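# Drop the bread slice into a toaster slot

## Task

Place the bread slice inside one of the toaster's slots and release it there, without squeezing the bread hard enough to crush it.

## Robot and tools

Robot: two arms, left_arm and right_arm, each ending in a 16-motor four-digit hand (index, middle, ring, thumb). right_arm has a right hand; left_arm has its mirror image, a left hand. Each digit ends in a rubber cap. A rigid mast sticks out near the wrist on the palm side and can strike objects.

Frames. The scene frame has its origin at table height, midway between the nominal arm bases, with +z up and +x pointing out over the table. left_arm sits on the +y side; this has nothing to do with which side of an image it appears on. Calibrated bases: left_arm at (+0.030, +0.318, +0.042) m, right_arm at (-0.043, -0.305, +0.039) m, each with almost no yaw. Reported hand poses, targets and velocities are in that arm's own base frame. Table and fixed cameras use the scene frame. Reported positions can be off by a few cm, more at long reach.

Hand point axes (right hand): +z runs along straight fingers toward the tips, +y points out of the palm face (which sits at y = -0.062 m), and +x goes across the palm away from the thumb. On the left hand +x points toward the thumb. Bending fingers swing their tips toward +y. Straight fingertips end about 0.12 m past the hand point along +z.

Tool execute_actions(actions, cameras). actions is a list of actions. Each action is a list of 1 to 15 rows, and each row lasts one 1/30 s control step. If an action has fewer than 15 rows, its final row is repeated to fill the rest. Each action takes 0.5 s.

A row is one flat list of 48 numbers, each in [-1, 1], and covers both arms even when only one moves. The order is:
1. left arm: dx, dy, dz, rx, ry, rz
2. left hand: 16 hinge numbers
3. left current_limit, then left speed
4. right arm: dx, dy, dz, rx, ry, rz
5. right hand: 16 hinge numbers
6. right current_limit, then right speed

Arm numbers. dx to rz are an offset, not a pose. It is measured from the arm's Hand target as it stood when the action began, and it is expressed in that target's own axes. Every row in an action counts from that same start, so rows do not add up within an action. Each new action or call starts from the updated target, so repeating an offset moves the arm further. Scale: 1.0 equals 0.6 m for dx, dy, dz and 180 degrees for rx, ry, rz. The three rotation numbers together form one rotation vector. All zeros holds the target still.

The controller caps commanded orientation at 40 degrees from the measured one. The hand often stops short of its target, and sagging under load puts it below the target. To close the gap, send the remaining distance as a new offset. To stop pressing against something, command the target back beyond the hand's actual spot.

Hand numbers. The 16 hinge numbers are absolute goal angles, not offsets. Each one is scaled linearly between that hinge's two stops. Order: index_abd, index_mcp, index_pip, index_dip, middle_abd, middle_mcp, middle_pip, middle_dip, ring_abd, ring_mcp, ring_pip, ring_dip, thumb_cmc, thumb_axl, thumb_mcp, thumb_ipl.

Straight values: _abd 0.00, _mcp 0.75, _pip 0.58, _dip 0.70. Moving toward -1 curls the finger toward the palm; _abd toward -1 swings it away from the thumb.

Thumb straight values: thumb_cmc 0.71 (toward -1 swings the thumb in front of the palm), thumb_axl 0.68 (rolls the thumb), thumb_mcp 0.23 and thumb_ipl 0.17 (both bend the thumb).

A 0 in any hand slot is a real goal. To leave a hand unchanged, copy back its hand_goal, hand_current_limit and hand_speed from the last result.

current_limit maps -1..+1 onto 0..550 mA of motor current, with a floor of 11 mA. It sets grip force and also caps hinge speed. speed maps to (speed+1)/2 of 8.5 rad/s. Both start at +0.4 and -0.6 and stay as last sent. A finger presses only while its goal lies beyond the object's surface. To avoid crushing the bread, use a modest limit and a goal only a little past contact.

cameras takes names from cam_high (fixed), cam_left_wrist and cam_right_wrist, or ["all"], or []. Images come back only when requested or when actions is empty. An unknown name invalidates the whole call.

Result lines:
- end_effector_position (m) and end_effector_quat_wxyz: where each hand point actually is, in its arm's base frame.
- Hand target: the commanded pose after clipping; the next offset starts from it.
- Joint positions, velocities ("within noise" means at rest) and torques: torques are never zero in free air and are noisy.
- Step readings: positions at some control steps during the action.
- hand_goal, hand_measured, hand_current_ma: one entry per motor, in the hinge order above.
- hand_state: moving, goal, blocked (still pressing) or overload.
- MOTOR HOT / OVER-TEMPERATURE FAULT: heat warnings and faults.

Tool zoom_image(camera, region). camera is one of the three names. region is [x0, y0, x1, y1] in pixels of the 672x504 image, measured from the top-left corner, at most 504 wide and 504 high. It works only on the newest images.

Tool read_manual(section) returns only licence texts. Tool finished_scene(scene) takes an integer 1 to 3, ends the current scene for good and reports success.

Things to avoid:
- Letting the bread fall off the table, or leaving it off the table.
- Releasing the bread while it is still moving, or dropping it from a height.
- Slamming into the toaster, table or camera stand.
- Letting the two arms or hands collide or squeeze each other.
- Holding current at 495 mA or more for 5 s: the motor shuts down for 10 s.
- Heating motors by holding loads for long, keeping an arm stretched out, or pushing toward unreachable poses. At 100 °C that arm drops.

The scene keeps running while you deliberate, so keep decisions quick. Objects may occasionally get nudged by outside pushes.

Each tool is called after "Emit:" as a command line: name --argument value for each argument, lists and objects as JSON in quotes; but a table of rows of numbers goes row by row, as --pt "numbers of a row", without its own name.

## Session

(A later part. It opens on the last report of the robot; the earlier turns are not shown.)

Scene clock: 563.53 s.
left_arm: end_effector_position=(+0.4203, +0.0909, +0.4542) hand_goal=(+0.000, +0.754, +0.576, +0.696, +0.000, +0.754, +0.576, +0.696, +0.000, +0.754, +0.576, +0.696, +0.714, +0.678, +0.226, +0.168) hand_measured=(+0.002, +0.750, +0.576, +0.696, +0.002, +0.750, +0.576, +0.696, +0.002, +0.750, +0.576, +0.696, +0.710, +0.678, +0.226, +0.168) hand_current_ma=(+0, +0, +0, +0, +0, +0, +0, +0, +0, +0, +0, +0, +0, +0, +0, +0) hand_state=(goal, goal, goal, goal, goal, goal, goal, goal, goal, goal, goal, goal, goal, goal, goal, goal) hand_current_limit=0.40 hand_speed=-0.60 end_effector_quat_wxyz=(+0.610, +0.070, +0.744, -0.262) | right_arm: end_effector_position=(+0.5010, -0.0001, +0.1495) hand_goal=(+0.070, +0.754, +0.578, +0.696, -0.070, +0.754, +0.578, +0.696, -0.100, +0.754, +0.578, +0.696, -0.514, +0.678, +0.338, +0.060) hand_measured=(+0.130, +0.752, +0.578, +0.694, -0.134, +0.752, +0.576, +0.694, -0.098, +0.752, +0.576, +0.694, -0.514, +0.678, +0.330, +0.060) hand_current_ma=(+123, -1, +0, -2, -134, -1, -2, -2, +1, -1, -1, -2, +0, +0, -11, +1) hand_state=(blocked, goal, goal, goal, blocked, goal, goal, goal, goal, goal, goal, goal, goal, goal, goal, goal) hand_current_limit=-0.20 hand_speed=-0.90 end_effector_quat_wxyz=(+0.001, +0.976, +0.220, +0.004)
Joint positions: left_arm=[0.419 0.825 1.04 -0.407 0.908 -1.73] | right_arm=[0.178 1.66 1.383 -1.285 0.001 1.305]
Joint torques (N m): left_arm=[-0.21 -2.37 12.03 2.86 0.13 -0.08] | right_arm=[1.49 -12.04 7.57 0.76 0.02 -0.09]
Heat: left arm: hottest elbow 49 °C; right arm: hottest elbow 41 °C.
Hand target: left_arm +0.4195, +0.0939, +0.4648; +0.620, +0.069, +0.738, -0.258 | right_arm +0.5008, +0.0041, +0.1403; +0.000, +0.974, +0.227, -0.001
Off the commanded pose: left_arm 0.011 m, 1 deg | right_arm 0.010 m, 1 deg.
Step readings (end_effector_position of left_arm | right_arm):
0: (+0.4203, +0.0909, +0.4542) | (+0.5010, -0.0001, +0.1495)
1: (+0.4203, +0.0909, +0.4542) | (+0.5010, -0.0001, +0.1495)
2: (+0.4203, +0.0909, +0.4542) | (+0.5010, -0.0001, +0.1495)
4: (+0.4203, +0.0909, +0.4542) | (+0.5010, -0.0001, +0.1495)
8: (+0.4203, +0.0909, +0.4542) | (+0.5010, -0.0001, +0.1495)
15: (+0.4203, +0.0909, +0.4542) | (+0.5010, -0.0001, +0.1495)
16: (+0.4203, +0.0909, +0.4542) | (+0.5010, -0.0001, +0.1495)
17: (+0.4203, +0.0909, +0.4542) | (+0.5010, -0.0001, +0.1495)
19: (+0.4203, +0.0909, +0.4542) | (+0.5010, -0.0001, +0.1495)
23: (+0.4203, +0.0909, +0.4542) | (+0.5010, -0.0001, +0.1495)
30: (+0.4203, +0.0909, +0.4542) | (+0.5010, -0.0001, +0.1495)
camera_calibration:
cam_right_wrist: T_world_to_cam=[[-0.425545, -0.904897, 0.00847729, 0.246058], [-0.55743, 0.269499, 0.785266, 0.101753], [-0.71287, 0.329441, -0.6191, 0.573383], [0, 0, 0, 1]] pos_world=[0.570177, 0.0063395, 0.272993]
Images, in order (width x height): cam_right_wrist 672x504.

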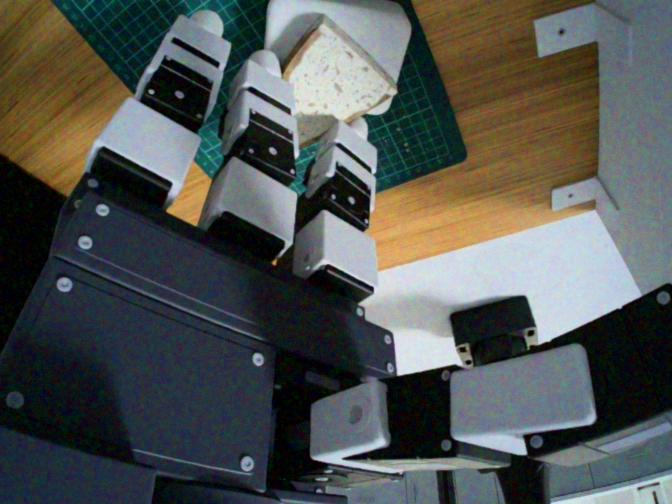

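Emit:
execute_actions --actions '[[[0,0,0,0,0,0,0,0.754,0.576,0.696,0,0.754,0.576,0.696,0,0.754,0.576,0.696,0.714,0.678,0.226,0.168,0.4,-0.6,0.0,0,0,0,0,0,0.04,0.754,0.577,0.696,-0.04,0.754,0.577,0.696,-0.1,0.754,0.577,0.696,-0.514,0.677,0.337,0.059,-0.1,-0.9]],[[0,0,0,0,0,0,0,0.754,0.576,0.696,0,0.754,0.576,0.696,0,0.754,0.576,0.696,0.714,0.678,0.226,0.168,0.4,-0.6,0.0,0,-0.06,0,0,0,0.04,0.754,0.577,0.696,-0.04,0.754,0.577,0.696,-0.1,0.754,0.577,0.696,-0.514,0.677,0.337,0.059,-0.1,-0.9]]]' --cameras '["cam_high","cam_left_wrist","cam_right_wrist"]'

Emit:
zoom_image --camera "cam_left_wrist" --region '[200, 260, 340, 400]'

Emit:
zoom_image --camera "cam_high" --region '[230, 140, 350, 260]'

Scene clock: 568.57 s.
left_arm: end_effector_position=(+0.4203, +0.0909, +0.4542) hand_goal=(+0.000, +0.754, +0.576, +0.696, +0.000, +0.754, +0.576, +0.696, +0.000, +0.754, +0.576, +0.696, +0.714, +0.678, +0.226, +0.168) hand_measured=(+0.002, +0.750, +0.576, +0.696, +0.002, +0.750, +0.576, +0.696, +0.002, +0.750, +0.576, +0.696, +0.710, +0.678, +0.226, +0.168) hand_current_ma=(+0, +0, +0, +0, +0, +0, +0, +0, +0, +0, +0, +0, +0, +0, +0, +0) hand_state=(goal, goal, goal, goal, goal, goal, goal, goal, goal, goal, goal, goal, goal, goal, goal, goal) hand_current_limit=0.40 hand_speed=-0.60 end_effector_quat_wxyz=(+0.610, +0.070, +0.744, -0.262) | right_arm: end_effector_position=(+0.4841, -0.0031, +0.1499) hand_goal=(+0.040, +0.754, +0.578, +0.696, -0.040, +0.754, +0.578, +0.696, -0.100, +0.754, +0.578, +0.696, -0.514, +0.678, +0.338, +0.060) hand_measured=(+0.122, +0.752, +0.578, +0.694, -0.130, +0.752, +0.576, +0.694, -0.098, +0.752, +0.576, +0.694, -0.514, +0.678, +0.330, +0.060) hand_current_ma=(+190, -1, +0, -2, -216, -1, -1, -2, +1, -1, -1, -2, +0, +0, -11, +1) hand_state=(blocked, goal, goal, goal, blocked, goal, goal, goal, goal, goal, goal, goal, goal, goal, goal, goal) hand_current_limit=-0.10 hand_speed=-0.90 end_effector_quat_wxyz=(-0.001, +0.975, +0.220, -0.030)
Joint positions: left_arm=[0.419 0.825 1.04 -0.407 0.908 -1.73] | right_arm=[0.178 1.66 1.383 -1.354 0.001 1.305]
Joint torques (N m): left_arm=[-0.15 -2.26 12.04 2.85 0.13 -0.08] | right_arm=[1.67 -14.1 12.72 -0.36 0.04 -0.08]
Heat: left arm: hottest elbow 49 °C; right arm: hottest elbow 41 °C.
Hand target: left_arm +0.4195, +0.0939, +0.4648; +0.620, +0.069, +0.738, -0.258 | right_arm +0.5009, +0.0041, +0.1763; +0.000, +0.974, +0.227, -0.001
Off the commanded pose: left_arm 0.011 m, 1 deg | right_arm 0.032 m, 3 deg.
Step readings (end_effector_position of left_arm | right_arm):
0: (+0.4203, +0.0909, +0.4542) | (+0.5010, -0.0001, +0.1495)
1: (+0.4203, +0.0909, +0.4542) | (+0.5010, -0.0001, +0.1495)
2: (+0.4203, +0.0909, +0.4542) | (+0.5010, -0.0001, +0.1495)
4: (+0.4203, +0.0909, +0.4542) | (+0.5010, -0.0001, +0.1495)
8: (+0.4203, +0.0909, +0.4542) | (+0.5010, -0.0001, +0.1495)
15: (+0.4203, +0.0909, +0.4542) | (+0.5010, -0.0001, +0.1495)
16: (+0.4203, +0.0909, +0.4542) | (+0.5010, -0.0001, +0.1495)
17: (+0.4203, +0.0909, +0.4542) | (+0.5005, -0.0002, +0.1495)
19: (+0.4203, +0.0909, +0.4542) | (+0.4962, -0.0010, +0.1495)
23: (+0.4203, +0.0909, +0.4542) | (+0.4877, -0.0025, +0.1497)
30: (+0.4203, +0.0909, +0.4542) | (+0.4844, -0.0031, +0.1499)
camera_calibration:
cam_left_wrist: T_world_to_cam=[[-0.0979809, -0.382554, 0.918723, -0.37246], [-0.953947, -0.226899, -0.196218, 0.47186], [0.283521, -0.895639, -0.342704, 0.249835], [0, 0, 0, 1]] pos_world=[0.342802, 0.188341, 0.520394]
cam_right_wrist: T_world_to_cam=[[-0.423646, -0.904523, 0.0486048, 0.229182], [-0.502612, 0.279368, 0.818129, 0.0614464], [-0.753595, 0.322168, -0.572977, 0.575436], [0, 0, 0, 1]] pos_world=[0.561621, 0.00474739, 0.268301]

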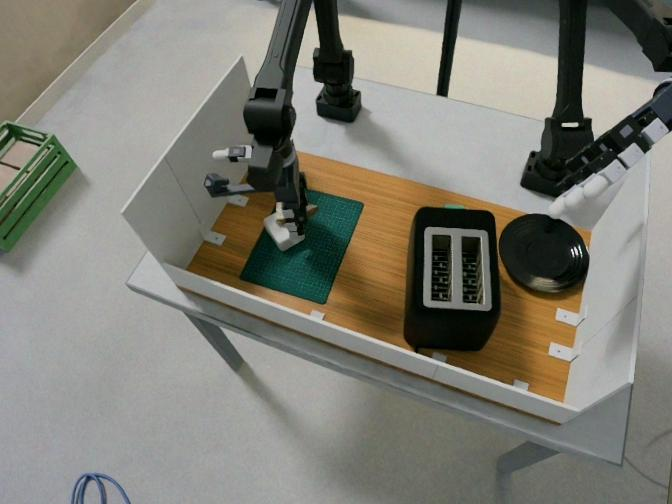

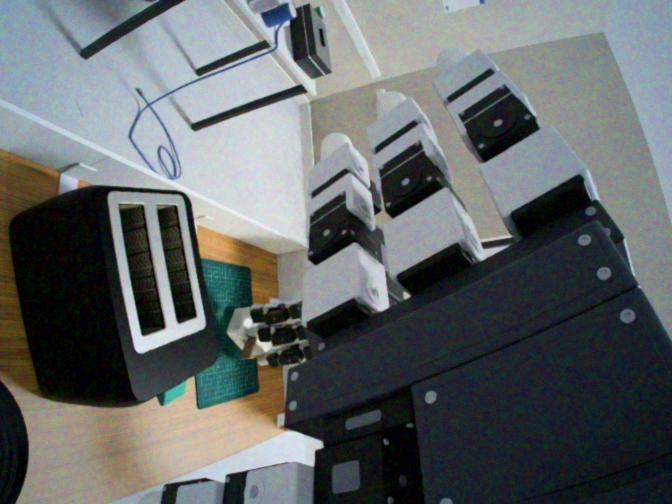

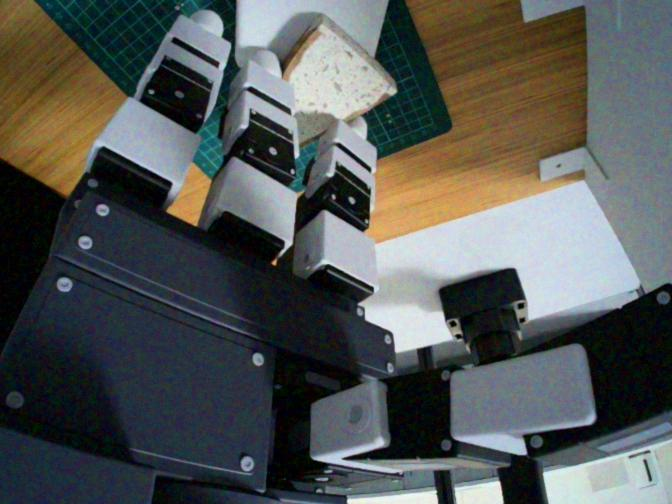

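Scaled by 3.600 from the camera's 672x504 image, which has a finer 960x720 frame.

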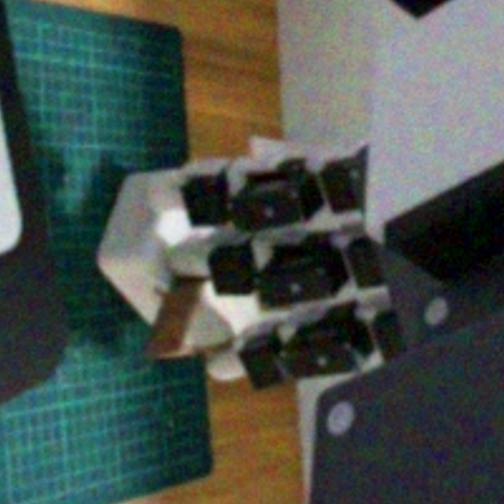

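Scaled by 4.200 from the camera's 672x504 image, which has a finer 960x720 frame.

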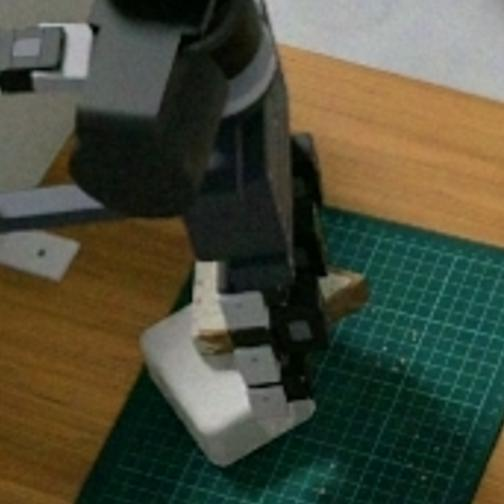

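Emit:
execute_actions --actions '[[[0,0,0,0,0,0,0,0.754,0.576,0.696,0,0.754,0.576,0.696,0,0.754,0.576,0.696,0.714,0.678,0.226,0.168,0.4,-0.6,0.0,0,-0.06,0,0,0,0.04,0.754,0.577,0.696,-0.04,0.754,0.577,0.696,-0.1,0.754,0.577,0.696,-0.514,0.677,0.337,0.059,-0.1,-0.9]]]' --cameras '["cam_high","cam_left_wrist","cam_right_wrist"]'

Emit:
zoom_image --camera "cam_left_wrist" --region '[200, 260, 340, 400]'

Scene clock: 571.23 s.
left_arm: end_effector_position=(+0.4203, +0.0909, +0.4542) hand_goal=(+0.000, +0.754, +0.576, +0.696, +0.000, +0.754, +0.576, +0.696, +0.000, +0.754, +0.576, +0.696, +0.714, +0.678, +0.226, +0.168) hand_measured=(+0.002, +0.750, +0.576, +0.696, +0.002, +0.750, +0.576, +0.696, +0.002, +0.750, +0.576, +0.696, +0.710, +0.678, +0.226, +0.168) hand_current_ma=(+0, +0, +0, +0, +0, +0, +0, +0, +0, +0, +0, +0, +0, +0, +0, +0) hand_state=(goal, goal, goal, goal, goal, goal, goal, goal, goal, goal, goal, goal, goal, goal, goal, goal) hand_current_limit=0.40 hand_speed=-0.60 end_effector_quat_wxyz=(+0.610, +0.070, +0.744, -0.262) | right_arm: end_effector_position=(+0.4850, -0.0030, +0.1897) hand_goal=(+0.040, +0.754, +0.578, +0.696, -0.040, +0.754, +0.578, +0.696, -0.100, +0.754, +0.578, +0.696, -0.514, +0.678, +0.338, +0.060) hand_measured=(+0.122, +0.752, +0.578, +0.694, -0.130, +0.752, +0.576, +0.694, -0.098, +0.752, +0.576, +0.694, -0.514, +0.678, +0.330, +0.060) hand_current_ma=(+189, -1, +0, -2, -216, -1, -1, -2, +1, -1, -1, -2, +0, +0, -11, +1) hand_state=(blocked, goal, goal, goal, blocked, goal, goal, goal, goal, goal, goal, goal, goal, goal, goal, goal) hand_current_limit=-0.10 hand_speed=-0.90 end_effector_quat_wxyz=(+0.000, +0.975, +0.220, -0.026)
Joint positions: left_arm=[0.419 0.825 1.04 -0.407 0.908 -1.73] | right_arm=[0.178 1.633 1.456 -1.445 0.001 1.305]
Joint torques (N m): left_arm=[-0.21 -2.32 12.05 2.86 0.13 -0.08] | right_arm=[1.73 -12.98 13.18 -0.29 0.04 -0.08]
Heat: left arm: hottest elbow 49 °C; right arm: hottest elbow 41 °C.
Hand target: left_arm +0.4195, +0.0939, +0.4648; +0.620, +0.069, +0.738, -0.258 | right_arm +0.5009, +0.0041, +0.2122; +0.000, +0.974, +0.227, -0.001
Off the commanded pose: left_arm 0.011 m, 1 deg | right_arm 0.029 m, 3 deg.
Step readings (end_effector_position of left_arm | right_arm):
0: (+0.4203, +0.0909, +0.4542) | (+0.4841, -0.0031, +0.1499)
1: (+0.4203, +0.0909, +0.4542) | (+0.4838, -0.0032, +0.1500)
2: (+0.4203, +0.0909, +0.4542) | (+0.4828, -0.0034, +0.1513)
4: (+0.4203, +0.0909, +0.4542) | (+0.4809, -0.0037, +0.1559)
8: (+0.4203, +0.0909, +0.4542) | (+0.4815, -0.0036, +0.1725)
15: (+0.4203, +0.0909, +0.4542) | (+0.4858, -0.0028, +0.1897)
camera_calibration:
cam_left_wrist: T_world_to_cam=[[-0.0979809, -0.382554, 0.918723, -0.37246], [-0.953947, -0.226899, -0.196218, 0.47186], [0.283521, -0.895639, -0.342704, 0.249835], [0, 0, 0, 1]] pos_world=[0.342802, 0.188341, 0.520394]
cam_right_wrist: T_world_to_cam=[[-0.424041, -0.904601, 0.0434365, 0.228948], [-0.509754, 0.278046, 0.814151, 0.0335252], [-0.748559, 0.323092, -0.579026, 0.597472], [0, 0, 0, 1]] pos_world=[0.561416, 0.00474641, 0.308713]

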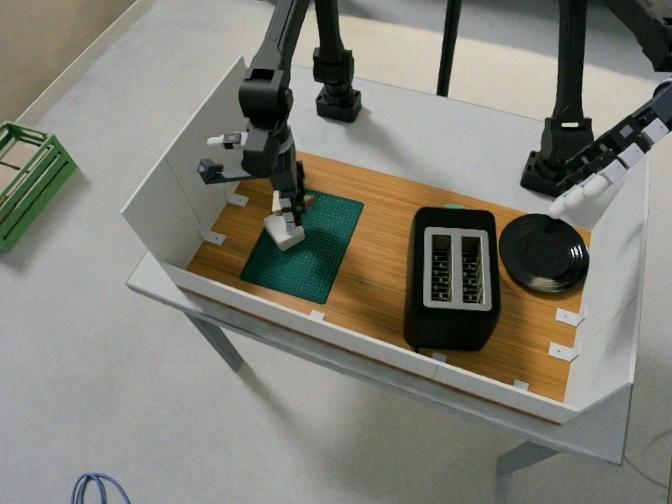

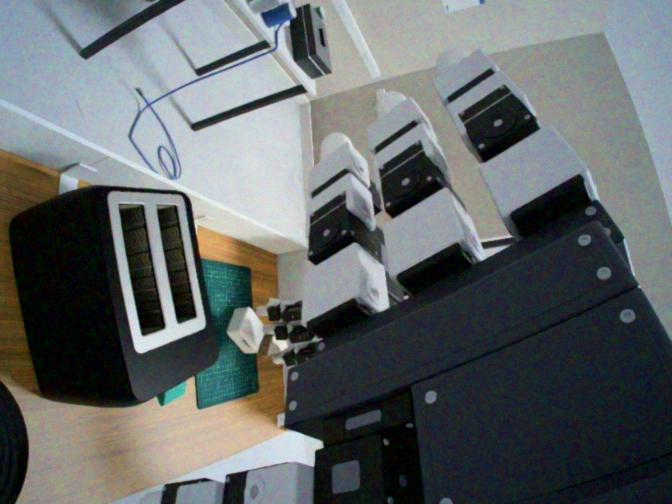

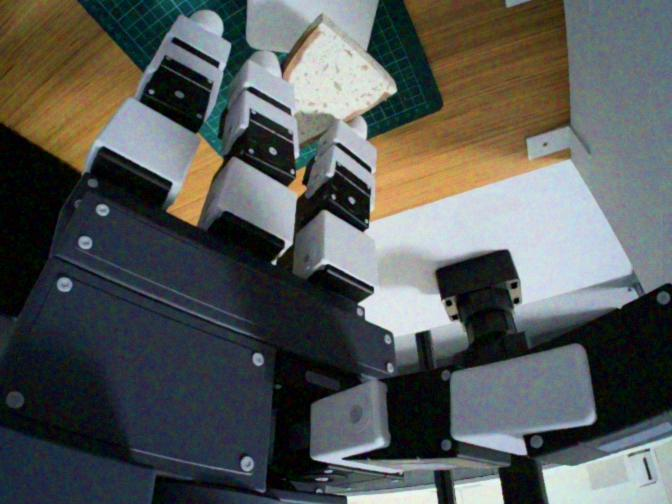

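Scaled by 3.600 from the camera's 672x504 image, which has a finer 960x720 frame.

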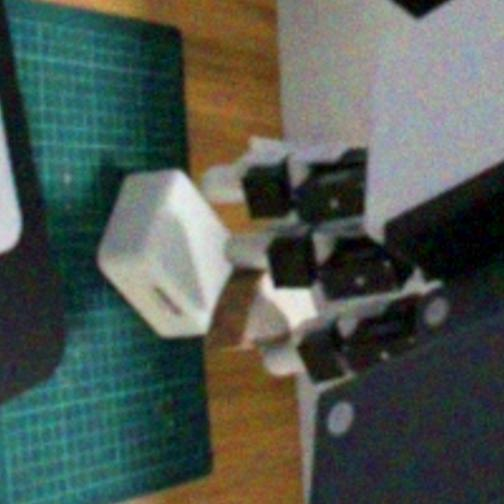

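Emit:
execute_actions --actions '[[[0,0,0,0,0,0,0,0.754,0.576,0.696,0,0.754,0.576,0.696,0,0.754,0.576,0.696,0.714,0.678,0.226,0.168,0.4,-0.6,0.0,0,-0.07,0,0,0,0.04,0.754,0.577,0.696,-0.04,0.754,0.577,0.696,-0.1,0.754,0.577,0.696,-0.514,0.677,0.337,0.059,-0.1,-0.9]],[[0,0,0,0,0,0,0,0.754,0.576,0.696,0,0.754,0.576,0.696,0,0.754,0.576,0.696,0.714,0.678,0.226,0.168,0.4,-0.6,0.0,0,-0.04,0,0,0,0.04,0.754,0.577,0.696,-0.04,0.754,0.577,0.696,-0.1,0.754,0.577,0.696,-0.514,0.677,0.337,0.059,-0.1,-0.9]],[[0,0,0,0,0,0,0,0.754,0.576,0.696,0,0.754,0.576,0.696,0,0.754,0.576,0.696,0.714,0.678,0.226,0.168,0.4,-0.6,0.0472,-0.048,-0.0067,0.0556,0,0.0072,0.04,0.754,0.577,0.696,-0.04,0.754,0.577,0.696,-0.1,0.754,0.577,0.696,-0.514,0.677,0.337,0.059,-0.1,-0.9]],[[0,0,0,0,0,0,0,0.754,0.576,0.696,0,0.754,0.576,0.696,0,0.754,0.576,0.696,0.714,0.678,0.226,0.168,0.4,-0.6,0.0462,-0.0496,0.002,0.0556,0.0012,0.0071,0.04,0.754,0.577,0.696,-0.04,0.754,0.577,0.696,-0.1,0.754,0.577,0.696,-0.514,0.677,0.337,0.059,-0.1,-0.9]]]' --cameras '["cam_high","cam_left_wrist","cam_right_wrist"]'

Scene clock: 599.73 s.
left_arm: end_effector_position=(+0.4203, +0.0909, +0.4542) hand_goal=(+0.000, +0.754, +0.576, +0.696, +0.000, +0.754, +0.576, +0.696, +0.000, +0.754, +0.576, +0.696, +0.714, +0.678, +0.226, +0.168) hand_measured=(+0.002, +0.750, +0.576, +0.696, +0.002, +0.750, +0.576, +0.696, +0.002, +0.750, +0.576, +0.696, +0.710, +0.678, +0.226, +0.168) hand_current_ma=(+0, +0, +0, +0, +0, +0, +0, +0, +0, +0, +0, +0, +0, +0, +0, +0) hand_state=(goal, goal, goal, goal, goal, goal, goal, goal, goal, goal, goal, goal, goal, goal, goal, goal) hand_current_limit=0.40 hand_speed=-0.60 end_effector_quat_wxyz=(+0.610, +0.070, +0.744, -0.262) | right_arm: end_effector_position=(+0.5136, +0.0746, +0.2684) hand_goal=(+0.040, +0.754, +0.578, +0.696, -0.040, +0.754, +0.578, +0.696, -0.100, +0.754, +0.578, +0.696, -0.514, +0.678, +0.338, +0.060) hand_measured=(+0.120, +0.746, +0.578, +0.694, -0.130, +0.752, +0.576, +0.694, -0.098, +0.750, +0.576, +0.694, -0.514, +0.678, +0.330, +0.060) hand_current_ma=(+188, -9, +0, -2, -216, -2, -1, -1, +1, -3, -1, -2, +0, +0, -11, +1) hand_state=(blocked, goal, goal, goal, blocked, goal, goal, goal, goal, goal, goal, goal, goal, goal, goal, goal) hand_current_limit=-0.10 hand_speed=-0.90 end_effector_quat_wxyz=(-0.159, +0.967, +0.198, -0.006)
Joint positions: left_arm=[0.419 0.825 1.04 -0.407 0.908 -1.73] | right_arm=[0.201 1.724 1.829 -1.689 -0.319 1.365]
Joint torques (N m): left_arm=[-0.09 -2.26 12.05 2.82 0.13 -0.08] | right_arm=[1.26 -13.39 13.86 -0.03 -0.45 0.1]
Heat: left arm: hottest elbow 49 °C; right arm: hottest elbow 45 °C.
Hand target: left_arm +0.4195, +0.0939, +0.4648; +0.620, +0.069, +0.738, -0.258 | right_arm +0.5266, +0.0808, +0.2861; -0.170, +0.964, +0.201, -0.038
Off the commanded pose: left_arm 0.011 m, 1 deg | right_arm 0.023 m, 4 deg.
joint sent to its limit (right arm) — joint 4 (wrist pitch), lower limit. The joint targets are off in orientation, not in position.
Step readings (end_effector_position of left_arm | right_arm):
0: (+0.4203, +0.0909, +0.4542) | (+0.4850, -0.0030, +0.1897)
1: (+0.4203, +0.0909, +0.4542) | (+0.4849, -0.0030, +0.1900)
2: (+0.4203, +0.0909, +0.4542) | (+0.4837, -0.0032, +0.1917)
4: (+0.4203, +0.0909, +0.4542) | (+0.4813, -0.0036, +0.1978)
8: (+0.4203, +0.0909, +0.4542) | (+0.4850, -0.0030, +0.2171)
15: (+0.4203, +0.0909, +0.4542) | (+0.4877, -0.0025, +0.2302)
16: (+0.4203, +0.0909, +0.4542) | (+0.4874, -0.0026, +0.2304)
17: (+0.4203, +0.0909, +0.4542) | (+0.4864, -0.0027, +0.2314)
19: (+0.4203, +0.0909, +0.4542) | (+0.4843, -0.0031, +0.2352)
23: (+0.4203, +0.0909, +0.4542) | (+0.4867, -0.0027, +0.2479)
30: (+0.4203, +0.0909, +0.4542) | (+0.4883, -0.0024, +0.2545)
31: (+0.4203, +0.0909, +0.4542) | (+0.4881, -0.0016, +0.2545)
32: (+0.4203, +0.0909, +0.4542) | (+0.4869, +0.0027, +0.2540)
34: (+0.4203, +0.0909, +0.4542) | (+0.4877, +0.0140, +0.2556)
38: (+0.4203, +0.0909, +0.4542) | (+0.4995, +0.0316, +0.2650)
45: (+0.4203, +0.0909, +0.4542) | (+0.5017, +0.0364, +0.2671)
46: (+0.4203, +0.0909, +0.4542) | (+0.5016, +0.0372, +0.2664)
47: (+0.4203, +0.0909, +0.4542) | (+0.5012, +0.0425, +0.2649)
49: (+0.4203, +0.0909, +0.4542) | (+0.5036, +0.0536, +0.2640)
53: (+0.4203, +0.0909, +0.4542) | (+0.5122, +0.0697, +0.2672)
60: (+0.4203, +0.0909, +0.4542) | (+0.5136, +0.0743, +0.2689)
camera_calibration:
cam_left_wrist: T_world_to_cam=[[-0.0979809, -0.382554, 0.918723, -0.37246], [-0.953947, -0.226899, -0.196218, 0.47186], [0.283521, -0.895639, -0.342704, 0.249835], [0, 0, 0, 1]] pos_world=[0.342802, 0.188341, 0.520394]
cam_right_wrist: T_world_to_cam=[[-0.468284, -0.854511, -0.224771, 0.398782], [-0.475979, 0.0296419, 0.878957, -0.053713], [-0.744415, 0.518587, -0.42061, 0.58012], [0, 0, 0, 1]] pos_world=[0.593027, 0.0415132, 0.38085]

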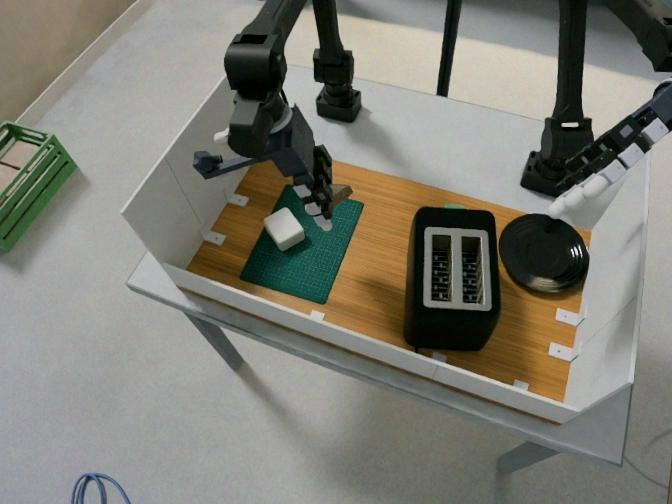

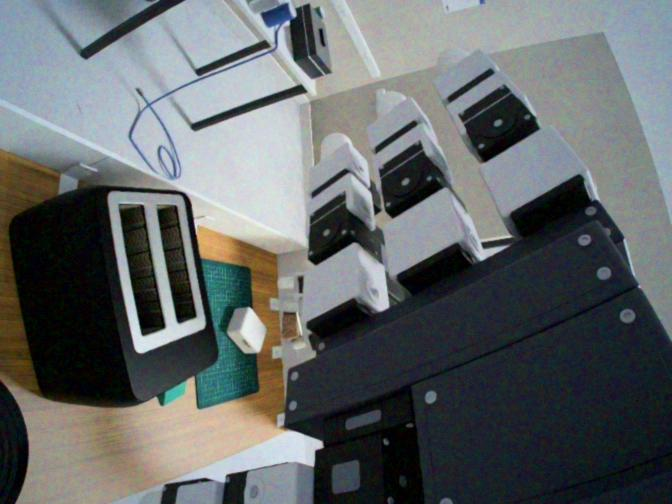

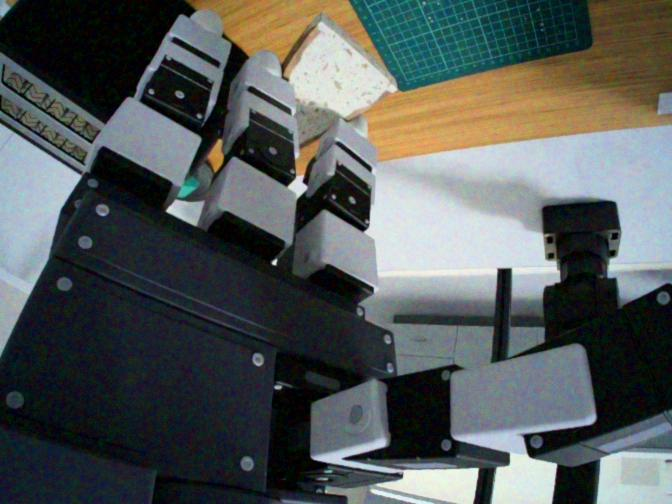

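Emit:
execute_actions --actions '[[[0,0,0,0,0,0,0,0.754,0.576,0.696,0,0.754,0.576,0.696,0,0.754,0.576,0.696,0.714,0.678,0.226,0.168,0.4,-0.6,0.0735,-0.0127,0.0312,0,0.0106,0.0292,0.04,0.754,0.577,0.696,-0.04,0.754,0.577,0.696,-0.1,0.754,0.577,0.696,-0.514,0.677,0.337,0.059,-0.1,-0.9]],[[0,0,0,0,0,0,0,0.754,0.576,0.696,0,0.754,0.576,0.696,0,0.754,0.576,0.696,0.714,0.678,0.226,0.168,0.4,-0.6,0.0655,-0.0348,0.0215,0.0556,0.0067,0.0183,0.04,0.754,0.577,0.696,-0.04,0.754,0.577,0.696,-0.1,0.754,0.577,0.696,-0.514,0.677,0.337,0.059,-0.1,-0.9]]]' --cameras '["cam_high","cam_left_wrist","cam_right_wrist"]'

Scene clock: 610.80 s.
left_arm: end_effector_position=(+0.4203, +0.0909, +0.4542) hand_goal=(+0.000, +0.754, +0.576, +0.696, +0.000, +0.754, +0.576, +0.696, +0.000, +0.754, +0.576, +0.696, +0.714, +0.678, +0.226, +0.168) hand_measured=(+0.002, +0.750, +0.576, +0.696, +0.002, +0.750, +0.576, +0.696, +0.002, +0.750, +0.576, +0.696, +0.710, +0.678, +0.226, +0.168) hand_current_ma=(+0, +0, +0, +0, +0, +0, +0, +0, +0, +0, +0, +0, +0, +0, +0, +0) hand_state=(goal, goal, goal, goal, goal, goal, goal, goal, goal, goal, goal, goal, goal, goal, goal, goal) hand_current_limit=0.40 hand_speed=-0.60 end_effector_quat_wxyz=(+0.610, +0.070, +0.744, -0.262) | right_arm: end_effector_position=(+0.5782, +0.1464, +0.2459) hand_goal=(+0.040, +0.754, +0.578, +0.696, -0.040, +0.754, +0.578, +0.696, -0.100, +0.754, +0.578, +0.696, -0.514, +0.678, +0.338, +0.060) hand_measured=(+0.120, +0.744, +0.576, +0.694, -0.128, +0.750, +0.576, +0.694, -0.098, +0.748, +0.576, +0.694, -0.514, +0.678, +0.330, +0.060) hand_current_ma=(+187, -14, -1, -2, -213, -5, -1, -1, +1, -6, -1, -2, +0, +0, -11, +1) hand_state=(blocked, goal, goal, goal, blocked, goal, goal, goal, goal, goal, goal, goal, goal, goal, goal, goal) hand_current_limit=-0.10 hand_speed=-0.90 end_effector_quat_wxyz=(-0.252, +0.961, +0.118, -0.010)
Joint positions: left_arm=[0.419 0.825 1.04 -0.407 0.908 -1.73] | right_arm=[0.232 1.969 2.128 -1.69 -0.508 1.568]
Joint torques (N m): left_arm=[-0.03 -2.2 12.03 2.81 0.13 -0.08] | right_arm=[0.38 -17.49 14.06 0.14 -0.66 0.11]
Heat: left arm: hottest elbow 49 °C; right arm: hottest elbow 50 °C.
Hand target: left_arm +0.4195, +0.0939, +0.4648; +0.620, +0.069, +0.738, -0.258 | right_arm +0.5913, +0.1460, +0.2657; -0.256, +0.958, +0.121, -0.038
Off the commanded pose: left_arm 0.011 m, 1 deg | right_arm 0.024 m, 3 deg.
joint sent to its limit (right arm) — joint 4 (wrist pitch), lower limit. The joint targets are off in orientation, not in position.
Step readings (end_effector_position of left_arm | right_arm):
0: (+0.4203, +0.0909, +0.4542) | (+0.5135, +0.0746, +0.2684)
1: (+0.4203, +0.0909, +0.4542) | (+0.5137, +0.0747, +0.2685)
2: (+0.4203, +0.0909, +0.4542) | (+0.5151, +0.0761, +0.2688)
4: (+0.4203, +0.0909, +0.4542) | (+0.5265, +0.0822, +0.2714)
8: (+0.4203, +0.0909, +0.4542) | (+0.5467, +0.0951, +0.2652)
15: (+0.4203, +0.0909, +0.4542) | (+0.5501, +0.1041, +0.2417)
16: (+0.4203, +0.0909, +0.4542) | (+0.5500, +0.1051, +0.2412)
17: (+0.4203, +0.0909, +0.4542) | (+0.5504, +0.1104, +0.2415)
19: (+0.4203, +0.0909, +0.4542) | (+0.5580, +0.1246, +0.2457)
23: (+0.4203, +0.0909, +0.4542) | (+0.5740, +0.1407, +0.2552)
30: (+0.4203, +0.0909, +0.4542) | (+0.5783, +0.1459, +0.2507)
camera_calibration:
cam_left_wrist: T_world_to_cam=[[-0.0979809, -0.382554, 0.918723, -0.37246], [-0.953947, -0.226899, -0.196218, 0.47186], [0.283521, -0.895639, -0.342704, 0.249835], [0, 0, 0, 1]] pos_world=[0.342802, 0.188341, 0.520394]
cam_right_wrist: T_world_to_cam=[[-0.608861, -0.721813, -0.32905, 0.572799], [-0.4155, -0.0631711, 0.907397, -0.0337675], [-0.675757, 0.689199, -0.26145, 0.477694], [0, 0, 0, 1]] pos_world=[0.65753, 0.0820944, 0.344013]

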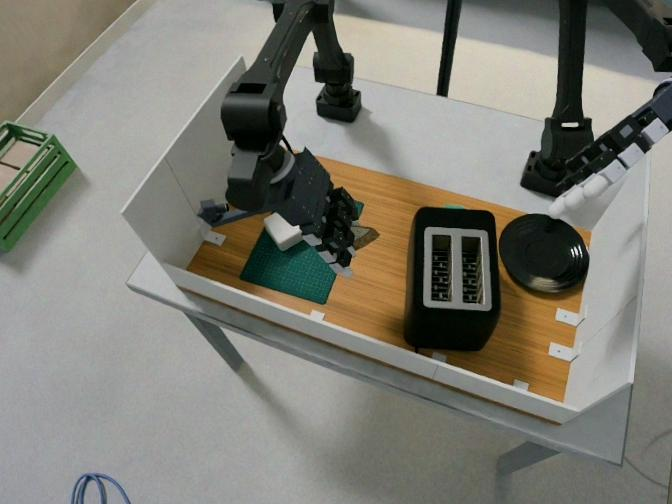

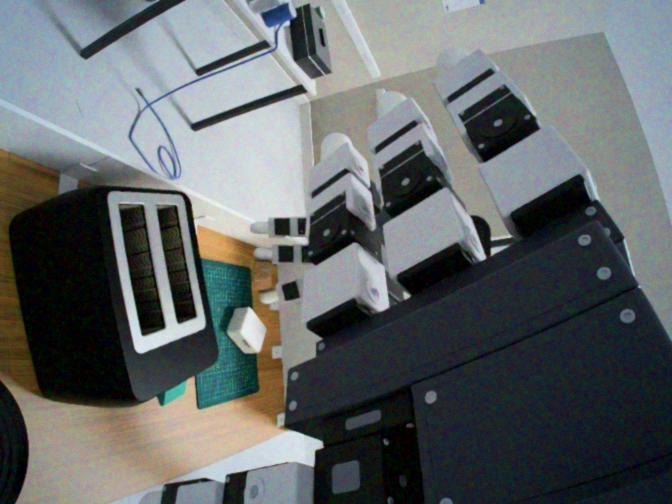

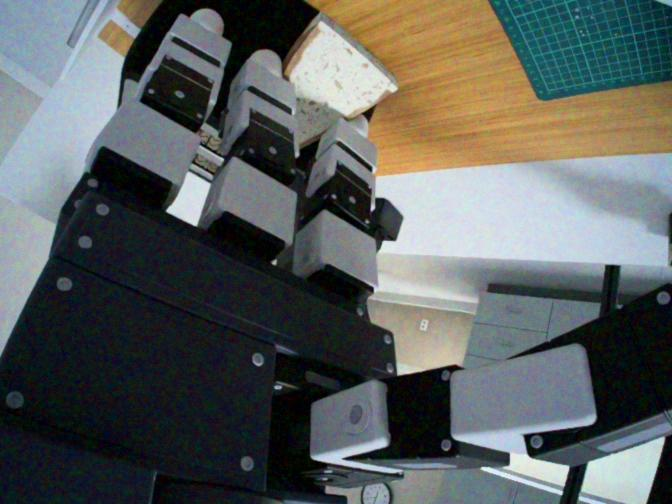

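Emit:
execute_actions --actions '[[[0,0,0,0,0,0,0,0.754,0.576,0.696,0,0.754,0.576,0.696,0,0.754,0.576,0.696,0.714,0.678,0.226,0.168,0.4,-0.6,0.025,-0.0372,0.0022,0.0556,0,0,0.04,0.754,0.577,0.696,-0.04,0.754,0.577,0.696,-0.1,0.754,0.577,0.696,-0.514,0.677,0.337,0.059,-0.1,-0.9]],[[0,0,0,0,0,0,0,0.754,0.576,0.696,0,0.754,0.576,0.696,0,0.754,0.576,0.696,0.714,0.678,0.226,0.168,0.4,-0.6,0.025,-0.0362,0.0087,0.0556,0,0,0.04,0.754,0.577,0.696,-0.04,0.754,0.577,0.696,-0.1,0.754,0.577,0.696,-0.514,0.677,0.337,0.059,-0.1,-0.9]],[[0,0,0,0,0,0,0,0.754,0.576,0.696,0,0.754,0.576,0.696,0,0.754,0.576,0.696,0.714,0.678,0.226,0.168,0.4,-0.6,0.025,-0.0343,0.0148,0.0556,0,0,0.04,0.754,0.577,0.696,-0.04,0.754,0.577,0.696,-0.1,0.754,0.577,0.696,-0.514,0.677,0.337,0.059,-0.1,-0.9]],[[0,0,0,0,0,0,0,0.754,0.576,0.696,0,0.754,0.576,0.696,0,0.754,0.576,0.696,0.714,0.678,0.226,0.168,0.4,-0.6,0.025,-0.0312,0.0205,0.0556,0,0,0.04,0.754,0.577,0.696,-0.04,0.754,0.577,0.696,-0.1,0.754,0.577,0.696,-0.514,0.677,0.337,0.059,-0.1,-0.9]]]' --cameras '["cam_high","cam_left_wrist","cam_right_wrist"]'

Scene clock: 627.20 s.
left_arm: end_effector_position=(+0.4203, +0.0909, +0.4542) hand_goal=(+0.000, +0.754, +0.576, +0.696, +0.000, +0.754, +0.576, +0.696, +0.000, +0.754, +0.576, +0.696, +0.714, +0.678, +0.226, +0.168) hand_measured=(+0.002, +0.750, +0.576, +0.696, +0.002, +0.750, +0.576, +0.696, +0.002, +0.750, +0.576, +0.696, +0.710, +0.678, +0.226, +0.168) hand_current_ma=(+0, +0, +0, +0, +0, +0, +0, +0, +0, +0, +0, +0, +0, +0, +0, +0) hand_state=(goal, goal, goal, goal, goal, goal, goal, goal, goal, goal, goal, goal, goal, goal, goal, goal) hand_current_limit=0.40 hand_speed=-0.60 end_effector_quat_wxyz=(+0.610, +0.070, +0.744, -0.262) | right_arm: end_effector_position=(+0.6193, +0.2436, +0.2874) hand_goal=(+0.040, +0.754, +0.578, +0.696, -0.040, +0.754, +0.578, +0.696, -0.100, +0.754, +0.578, +0.696, -0.514, +0.678, +0.338, +0.060) hand_measured=(+0.120, +0.736, +0.574, +0.694, -0.128, +0.742, +0.576, +0.694, -0.098, +0.742, +0.576, +0.694, -0.514, +0.678, +0.332, +0.060) hand_current_ma=(+187, -31, -4, -2, -213, -16, -1, -1, +1, -15, -1, -2, +0, +0, -7, +1) hand_state=(blocked, goal, goal, goal, blocked, goal, goal, goal, goal, goal, goal, goal, goal, goal, goal, goal) hand_current_limit=-0.10 hand_speed=-0.90 end_effector_quat_wxyz=(-0.573, +0.817, +0.060, -0.031)
Joint positions: left_arm=[0.419 0.825 1.04 -0.407 0.908 -1.73] | right_arm=[0.172 2.154 2.395 -1.69 -1.219 1.681]
Joint torques (N m): left_arm=[-0.26 -2.32 12.01 2.86 0.13 -0.08] | right_arm=[0.15 -20.01 13.81 0.23 -1.28 0.12]
Heat: left arm: hottest elbow 50 °C; right arm: hottest elbow 52 °C.
Hand target: left_arm +0.4195, +0.0939, +0.4648; +0.620, +0.069, +0.738, -0.258 | right_arm +0.6297, +0.2385, +0.3050; -0.568, +0.813, +0.100, -0.077
Off the commanded pose: left_arm 0.011 m, 1 deg | right_arm 0.021 m, 7 deg.
joint sent to its limit (right arm) — joint 4 (wrist pitch), lower limit. The joint targets are off in orientation, not in position.
Step readings (end_effector_position of left_arm | right_arm):
0: (+0.4203, +0.0909, +0.4542) | (+0.5781, +0.1464, +0.2459)
1: (+0.4203, +0.0909, +0.4542) | (+0.5780, +0.1475, +0.2463)
2: (+0.4203, +0.0909, +0.4542) | (+0.5776, +0.1520, +0.2470)
4: (+0.4203, +0.0909, +0.4542) | (+0.5796, +0.1625, +0.2504)
8: (+0.4203, +0.0909, +0.4542) | (+0.5845, +0.1723, +0.2589)
15: (+0.4203, +0.0909, +0.4542) | (+0.5870, +0.1725, +0.2634)
16: (+0.4203, +0.0909, +0.4542) | (+0.5871, +0.1734, +0.2635)
17: (+0.4203, +0.0909, +0.4542) | (+0.5870, +0.1775, +0.2640)
19: (+0.4203, +0.0909, +0.4542) | (+0.5897, +0.1872, +0.2670)
23: (+0.4203, +0.0909, +0.4542) | (+0.5956, +0.1946, +0.2697)
30: (+0.4203, +0.0909, +0.4542) | (+0.5977, +0.1957, +0.2673)
31: (+0.4203, +0.0909, +0.4542) | (+0.5976, +0.1969, +0.2676)
32: (+0.4203, +0.0909, +0.4542) | (+0.5974, +0.2011, +0.2694)
34: (+0.4203, +0.0909, +0.4542) | (+0.6000, +0.2103, +0.2752)
38: (+0.4203, +0.0909, +0.4542) | (+0.6056, +0.2177, +0.2818)
45: (+0.4203, +0.0909, +0.4542) | (+0.6080, +0.2199, +0.2793)
46: (+0.4203, +0.0909, +0.4542) | (+0.6081, +0.2208, +0.2791)
47: (+0.4203, +0.0909, +0.4542) | (+0.6080, +0.2247, +0.2810)
49: (+0.4203, +0.0909, +0.4542) | (+0.6105, +0.2338, +0.2871)
53: (+0.4203, +0.0909, +0.4542) | (+0.6157, +0.2418, +0.2919)
60: (+0.4203, +0.0909, +0.4542) | (+0.6191, +0.2432, +0.2871)
camera_calibration:
cam_left_wrist: T_world_to_cam=[[-0.0979809, -0.382554, 0.918723, -0.37246], [-0.953947, -0.226899, -0.196218, 0.47186], [0.283521, -0.895639, -0.342704, 0.249835], [0, 0, 0, 1]] pos_world=[0.342802, 0.188341, 0.520394]
cam_right_wrist: T_world_to_cam=[[-0.724169, -0.328134, -0.606553, 0.736934], [-0.314149, -0.626019, 0.71373, 0.0818443], [-0.613913, 0.707409, 0.350261, 0.230856], [0, 0, 0, 1]] pos_world=[0.701102, 0.129739, 0.307716]

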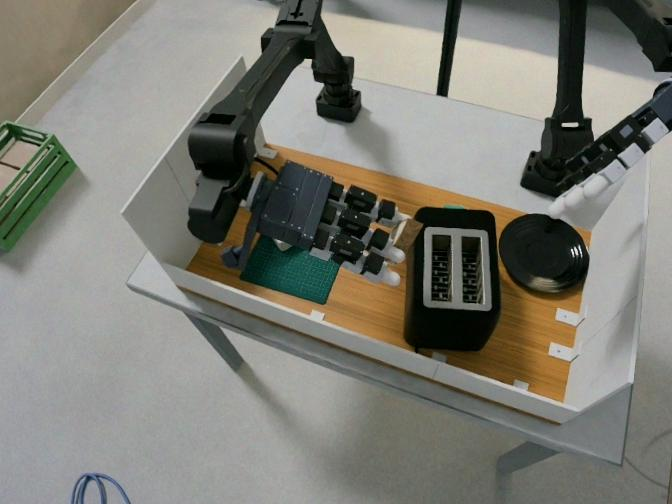

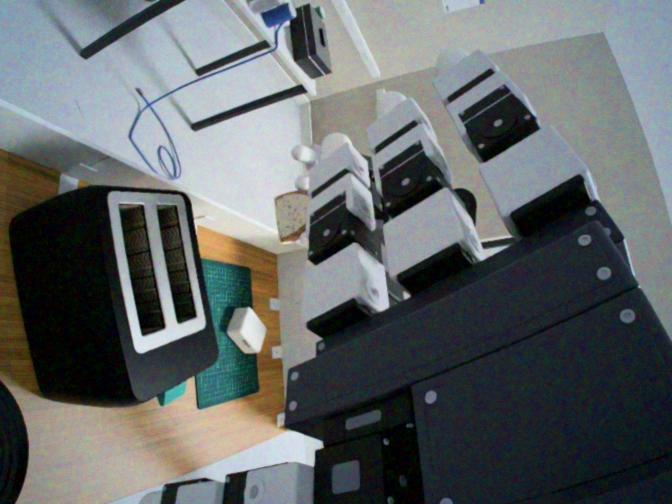

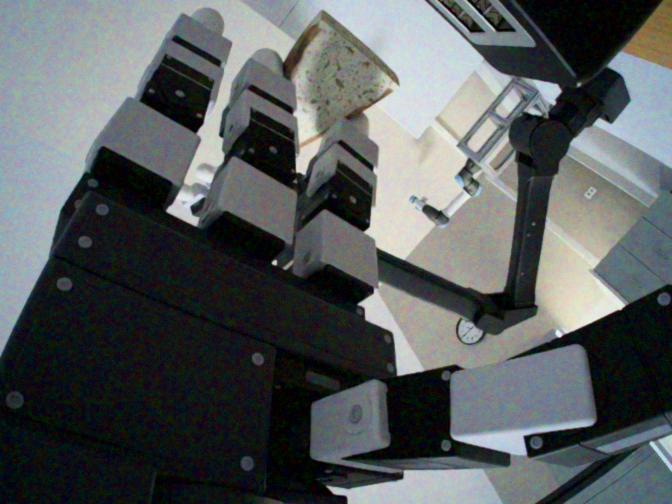

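Emit:
execute_actions --actions '[[[0,0,0,0,0,0,0,0.754,0.576,0.696,0,0.754,0.576,0.696,0,0.754,0.576,0.696,0.714,0.678,0.226,0.168,0.4,-0.6,0.0167,-0.0257,0.0705,0.0556,0,0,0.04,0.754,0.577,0.696,-0.04,0.754,0.577,0.696,-0.1,0.754,0.577,0.696,-0.514,0.677,0.337,0.059,-0.1,-0.9]],[[0,0,0,0,0,0,0,0.754,0.576,0.696,0,0.754,0.576,0.696,0,0.754,0.576,0.696,0.714,0.678,0.226,0.168,0.4,-0.6,0.0167,-0.013,0.0739,0.0556,0,0,0.04,0.754,0.577,0.696,-0.04,0.754,0.577,0.696,-0.1,0.754,0.577,0.696,-0.514,0.677,0.337,0.059,-0.1,-0.9]]]' --cameras '["cam_high","cam_left_wrist","cam_right_wrist"]'

Emit:
zoom_image --camera "cam_high" --region '[330, 160, 520, 350]'

Scene clock: 637.50 s.
left_arm: end_effector_position=(+0.4203, +0.0909, +0.4542) hand_goal=(+0.000, +0.754, +0.576, +0.696, +0.000, +0.754, +0.576, +0.696, +0.000, +0.754, +0.576, +0.696, +0.714, +0.678, +0.226, +0.168) hand_measured=(+0.002, +0.750, +0.576, +0.696, +0.002, +0.750, +0.576, +0.696, +0.002, +0.750, +0.576, +0.696, +0.710, +0.678, +0.226, +0.168) hand_current_ma=(+0, +0, +0, +0, +0, +0, +0, +0, +0, +0, +0, +0, +0, +0, +0, +0) hand_state=(goal, goal, goal, goal, goal, goal, goal, goal, goal, goal, goal, goal, goal, goal, goal, goal) hand_current_limit=0.40 hand_speed=-0.60 end_effector_quat_wxyz=(+0.610, +0.070, +0.744, -0.262) | right_arm: end_effector_position=(+0.6186, +0.3285, +0.2876) hand_goal=(+0.040, +0.754, +0.578, +0.696, -0.040, +0.754, +0.578, +0.696, -0.100, +0.754, +0.578, +0.696, -0.514, +0.678, +0.338, +0.060) hand_measured=(+0.120, +0.734, +0.572, +0.694, -0.128, +0.740, +0.576, +0.694, -0.098, +0.742, +0.576, +0.694, -0.514, +0.678, +0.336, +0.060) hand_current_ma=(+187, -37, -5, -2, -213, -19, -2, -1, +1, -18, -1, -2, +0, +0, -3, +1) hand_state=(blocked, blocked, goal, goal, blocked, goal, goal, goal, goal, goal, goal, goal, goal, goal, goal, goal) hand_current_limit=-0.10 hand_speed=-0.90 end_effector_quat_wxyz=(+0.695, -0.709, -0.064, +0.104)
Joint positions: left_arm=[0.419 0.825 1.04 -0.407 0.908 -1.73] | right_arm=[0.24 2.293 2.496 -1.651 -1.558 1.751]
Joint torques (N m): left_arm=[-0.15 -2.2 11.99 2.85 0.13 -0.07] | right_arm=[1.08 -21.71 13.74 0.83 -1.39 0.13]
Heat: left arm: hottest elbow 50 °C; right arm: hottest elbow 54 °C.
Hand target: left_arm +0.4195, +0.0939, +0.4648; +0.620, +0.069, +0.738, -0.258 | right_arm +0.6266, +0.3307, +0.3047; +0.701, -0.702, -0.085, +0.094
Off the commanded pose: left_arm 0.011 m, 1 deg | right_arm 0.019 m, 3 deg.
joint sent to its limit (right arm) — joint 5 (wrist yaw), lower limit. The joint targets still meet the commanded pose.
Step readings (end_effector_position of left_arm | right_arm):
0: (+0.4203, +0.0909, +0.4542) | (+0.6192, +0.2436, +0.2874)
1: (+0.4203, +0.0909, +0.4542) | (+0.6190, +0.2444, +0.2882)
2: (+0.4203, +0.0909, +0.4542) | (+0.6184, +0.2481, +0.2910)
4: (+0.4203, +0.0909, +0.4542) | (+0.6189, +0.2574, +0.2983)
8: (+0.4203, +0.0909, +0.4542) | (+0.6224, +0.2669, +0.2999)
15: (+0.4203, +0.0909, +0.4542) | (+0.6247, +0.2753, +0.2847)
16: (+0.4203, +0.0909, +0.4542) | (+0.6248, +0.2763, +0.2837)
17: (+0.4203, +0.0909, +0.4542) | (+0.6234, +0.2815, +0.2856)
19: (+0.4203, +0.0909, +0.4542) | (+0.6216, +0.2919, +0.2920)
23: (+0.4203, +0.0909, +0.4542) | (+0.6204, +0.3085, +0.2942)
30: (+0.4203, +0.0909, +0.4542) | (+0.6184, +0.3270, +0.2867)
camera_calibration:
cam_left_wrist: T_world_to_cam=[[-0.0979809, -0.382554, 0.918723, -0.37246], [-0.953947, -0.226899, -0.196218, 0.47186], [0.283521, -0.895639, -0.342704, 0.249835], [0, 0, 0, 1]] pos_world=[0.342802, 0.188341, 0.520394]
cam_right_wrist: T_world_to_cam=[[-0.780364, -0.209727, -0.589106, 0.755322], [-0.158333, -0.845112, 0.510604, 0.168676], [-0.604948, 0.491732, 0.626288, 0.156159], [0, 0, 0, 1]] pos_world=[0.710601, 0.224173, 0.261037]

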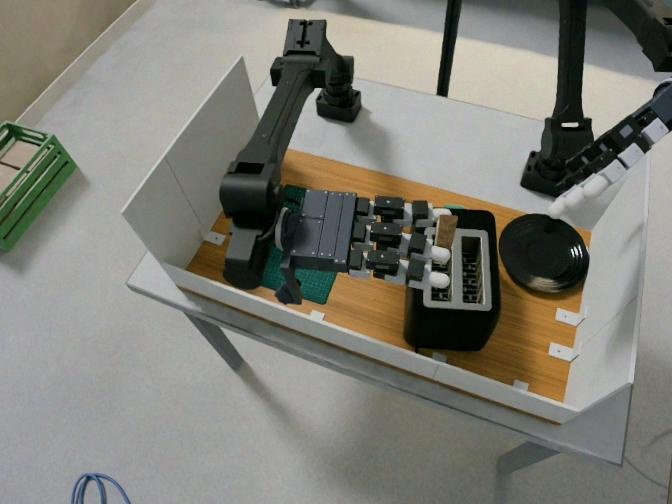

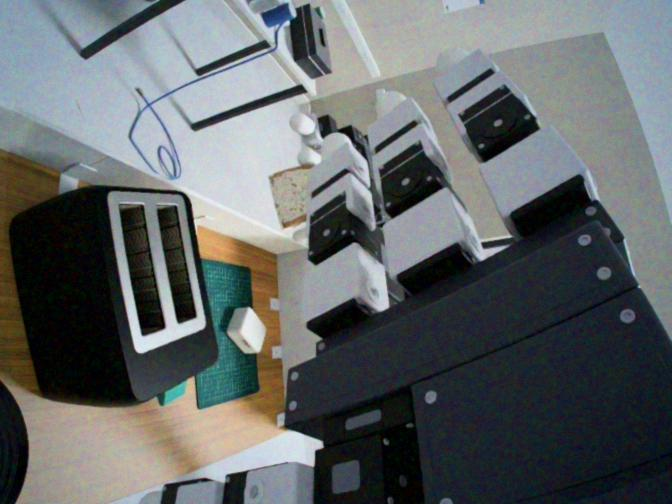

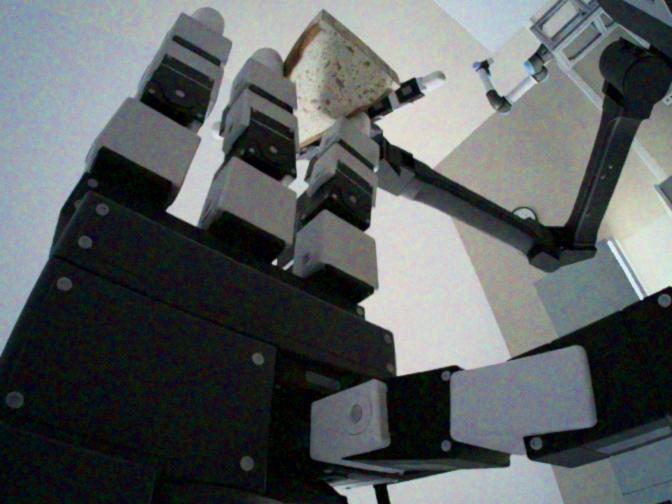

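Scaled by 2.653 from the camera's 672x504 image, which has a finer 960x720 frame.

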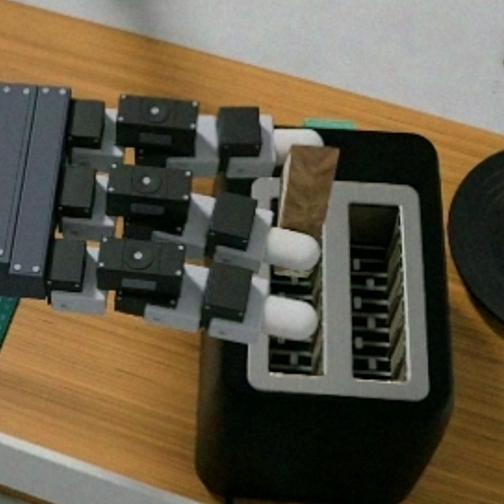

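Emit:
zoom_image --camera "cam_left_wrist" --region '[220, 80, 380, 260]'

Scaled by 2.800 from the camera's 672x504 image, which has a finer 960x720 frame.

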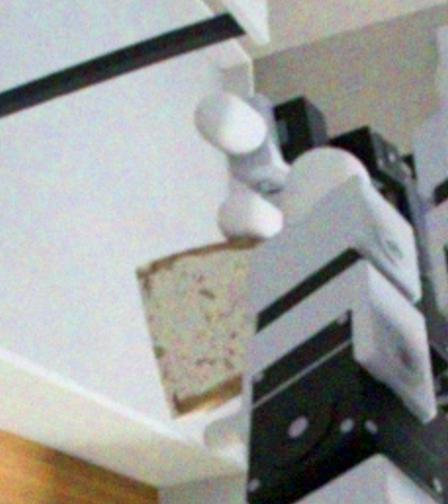

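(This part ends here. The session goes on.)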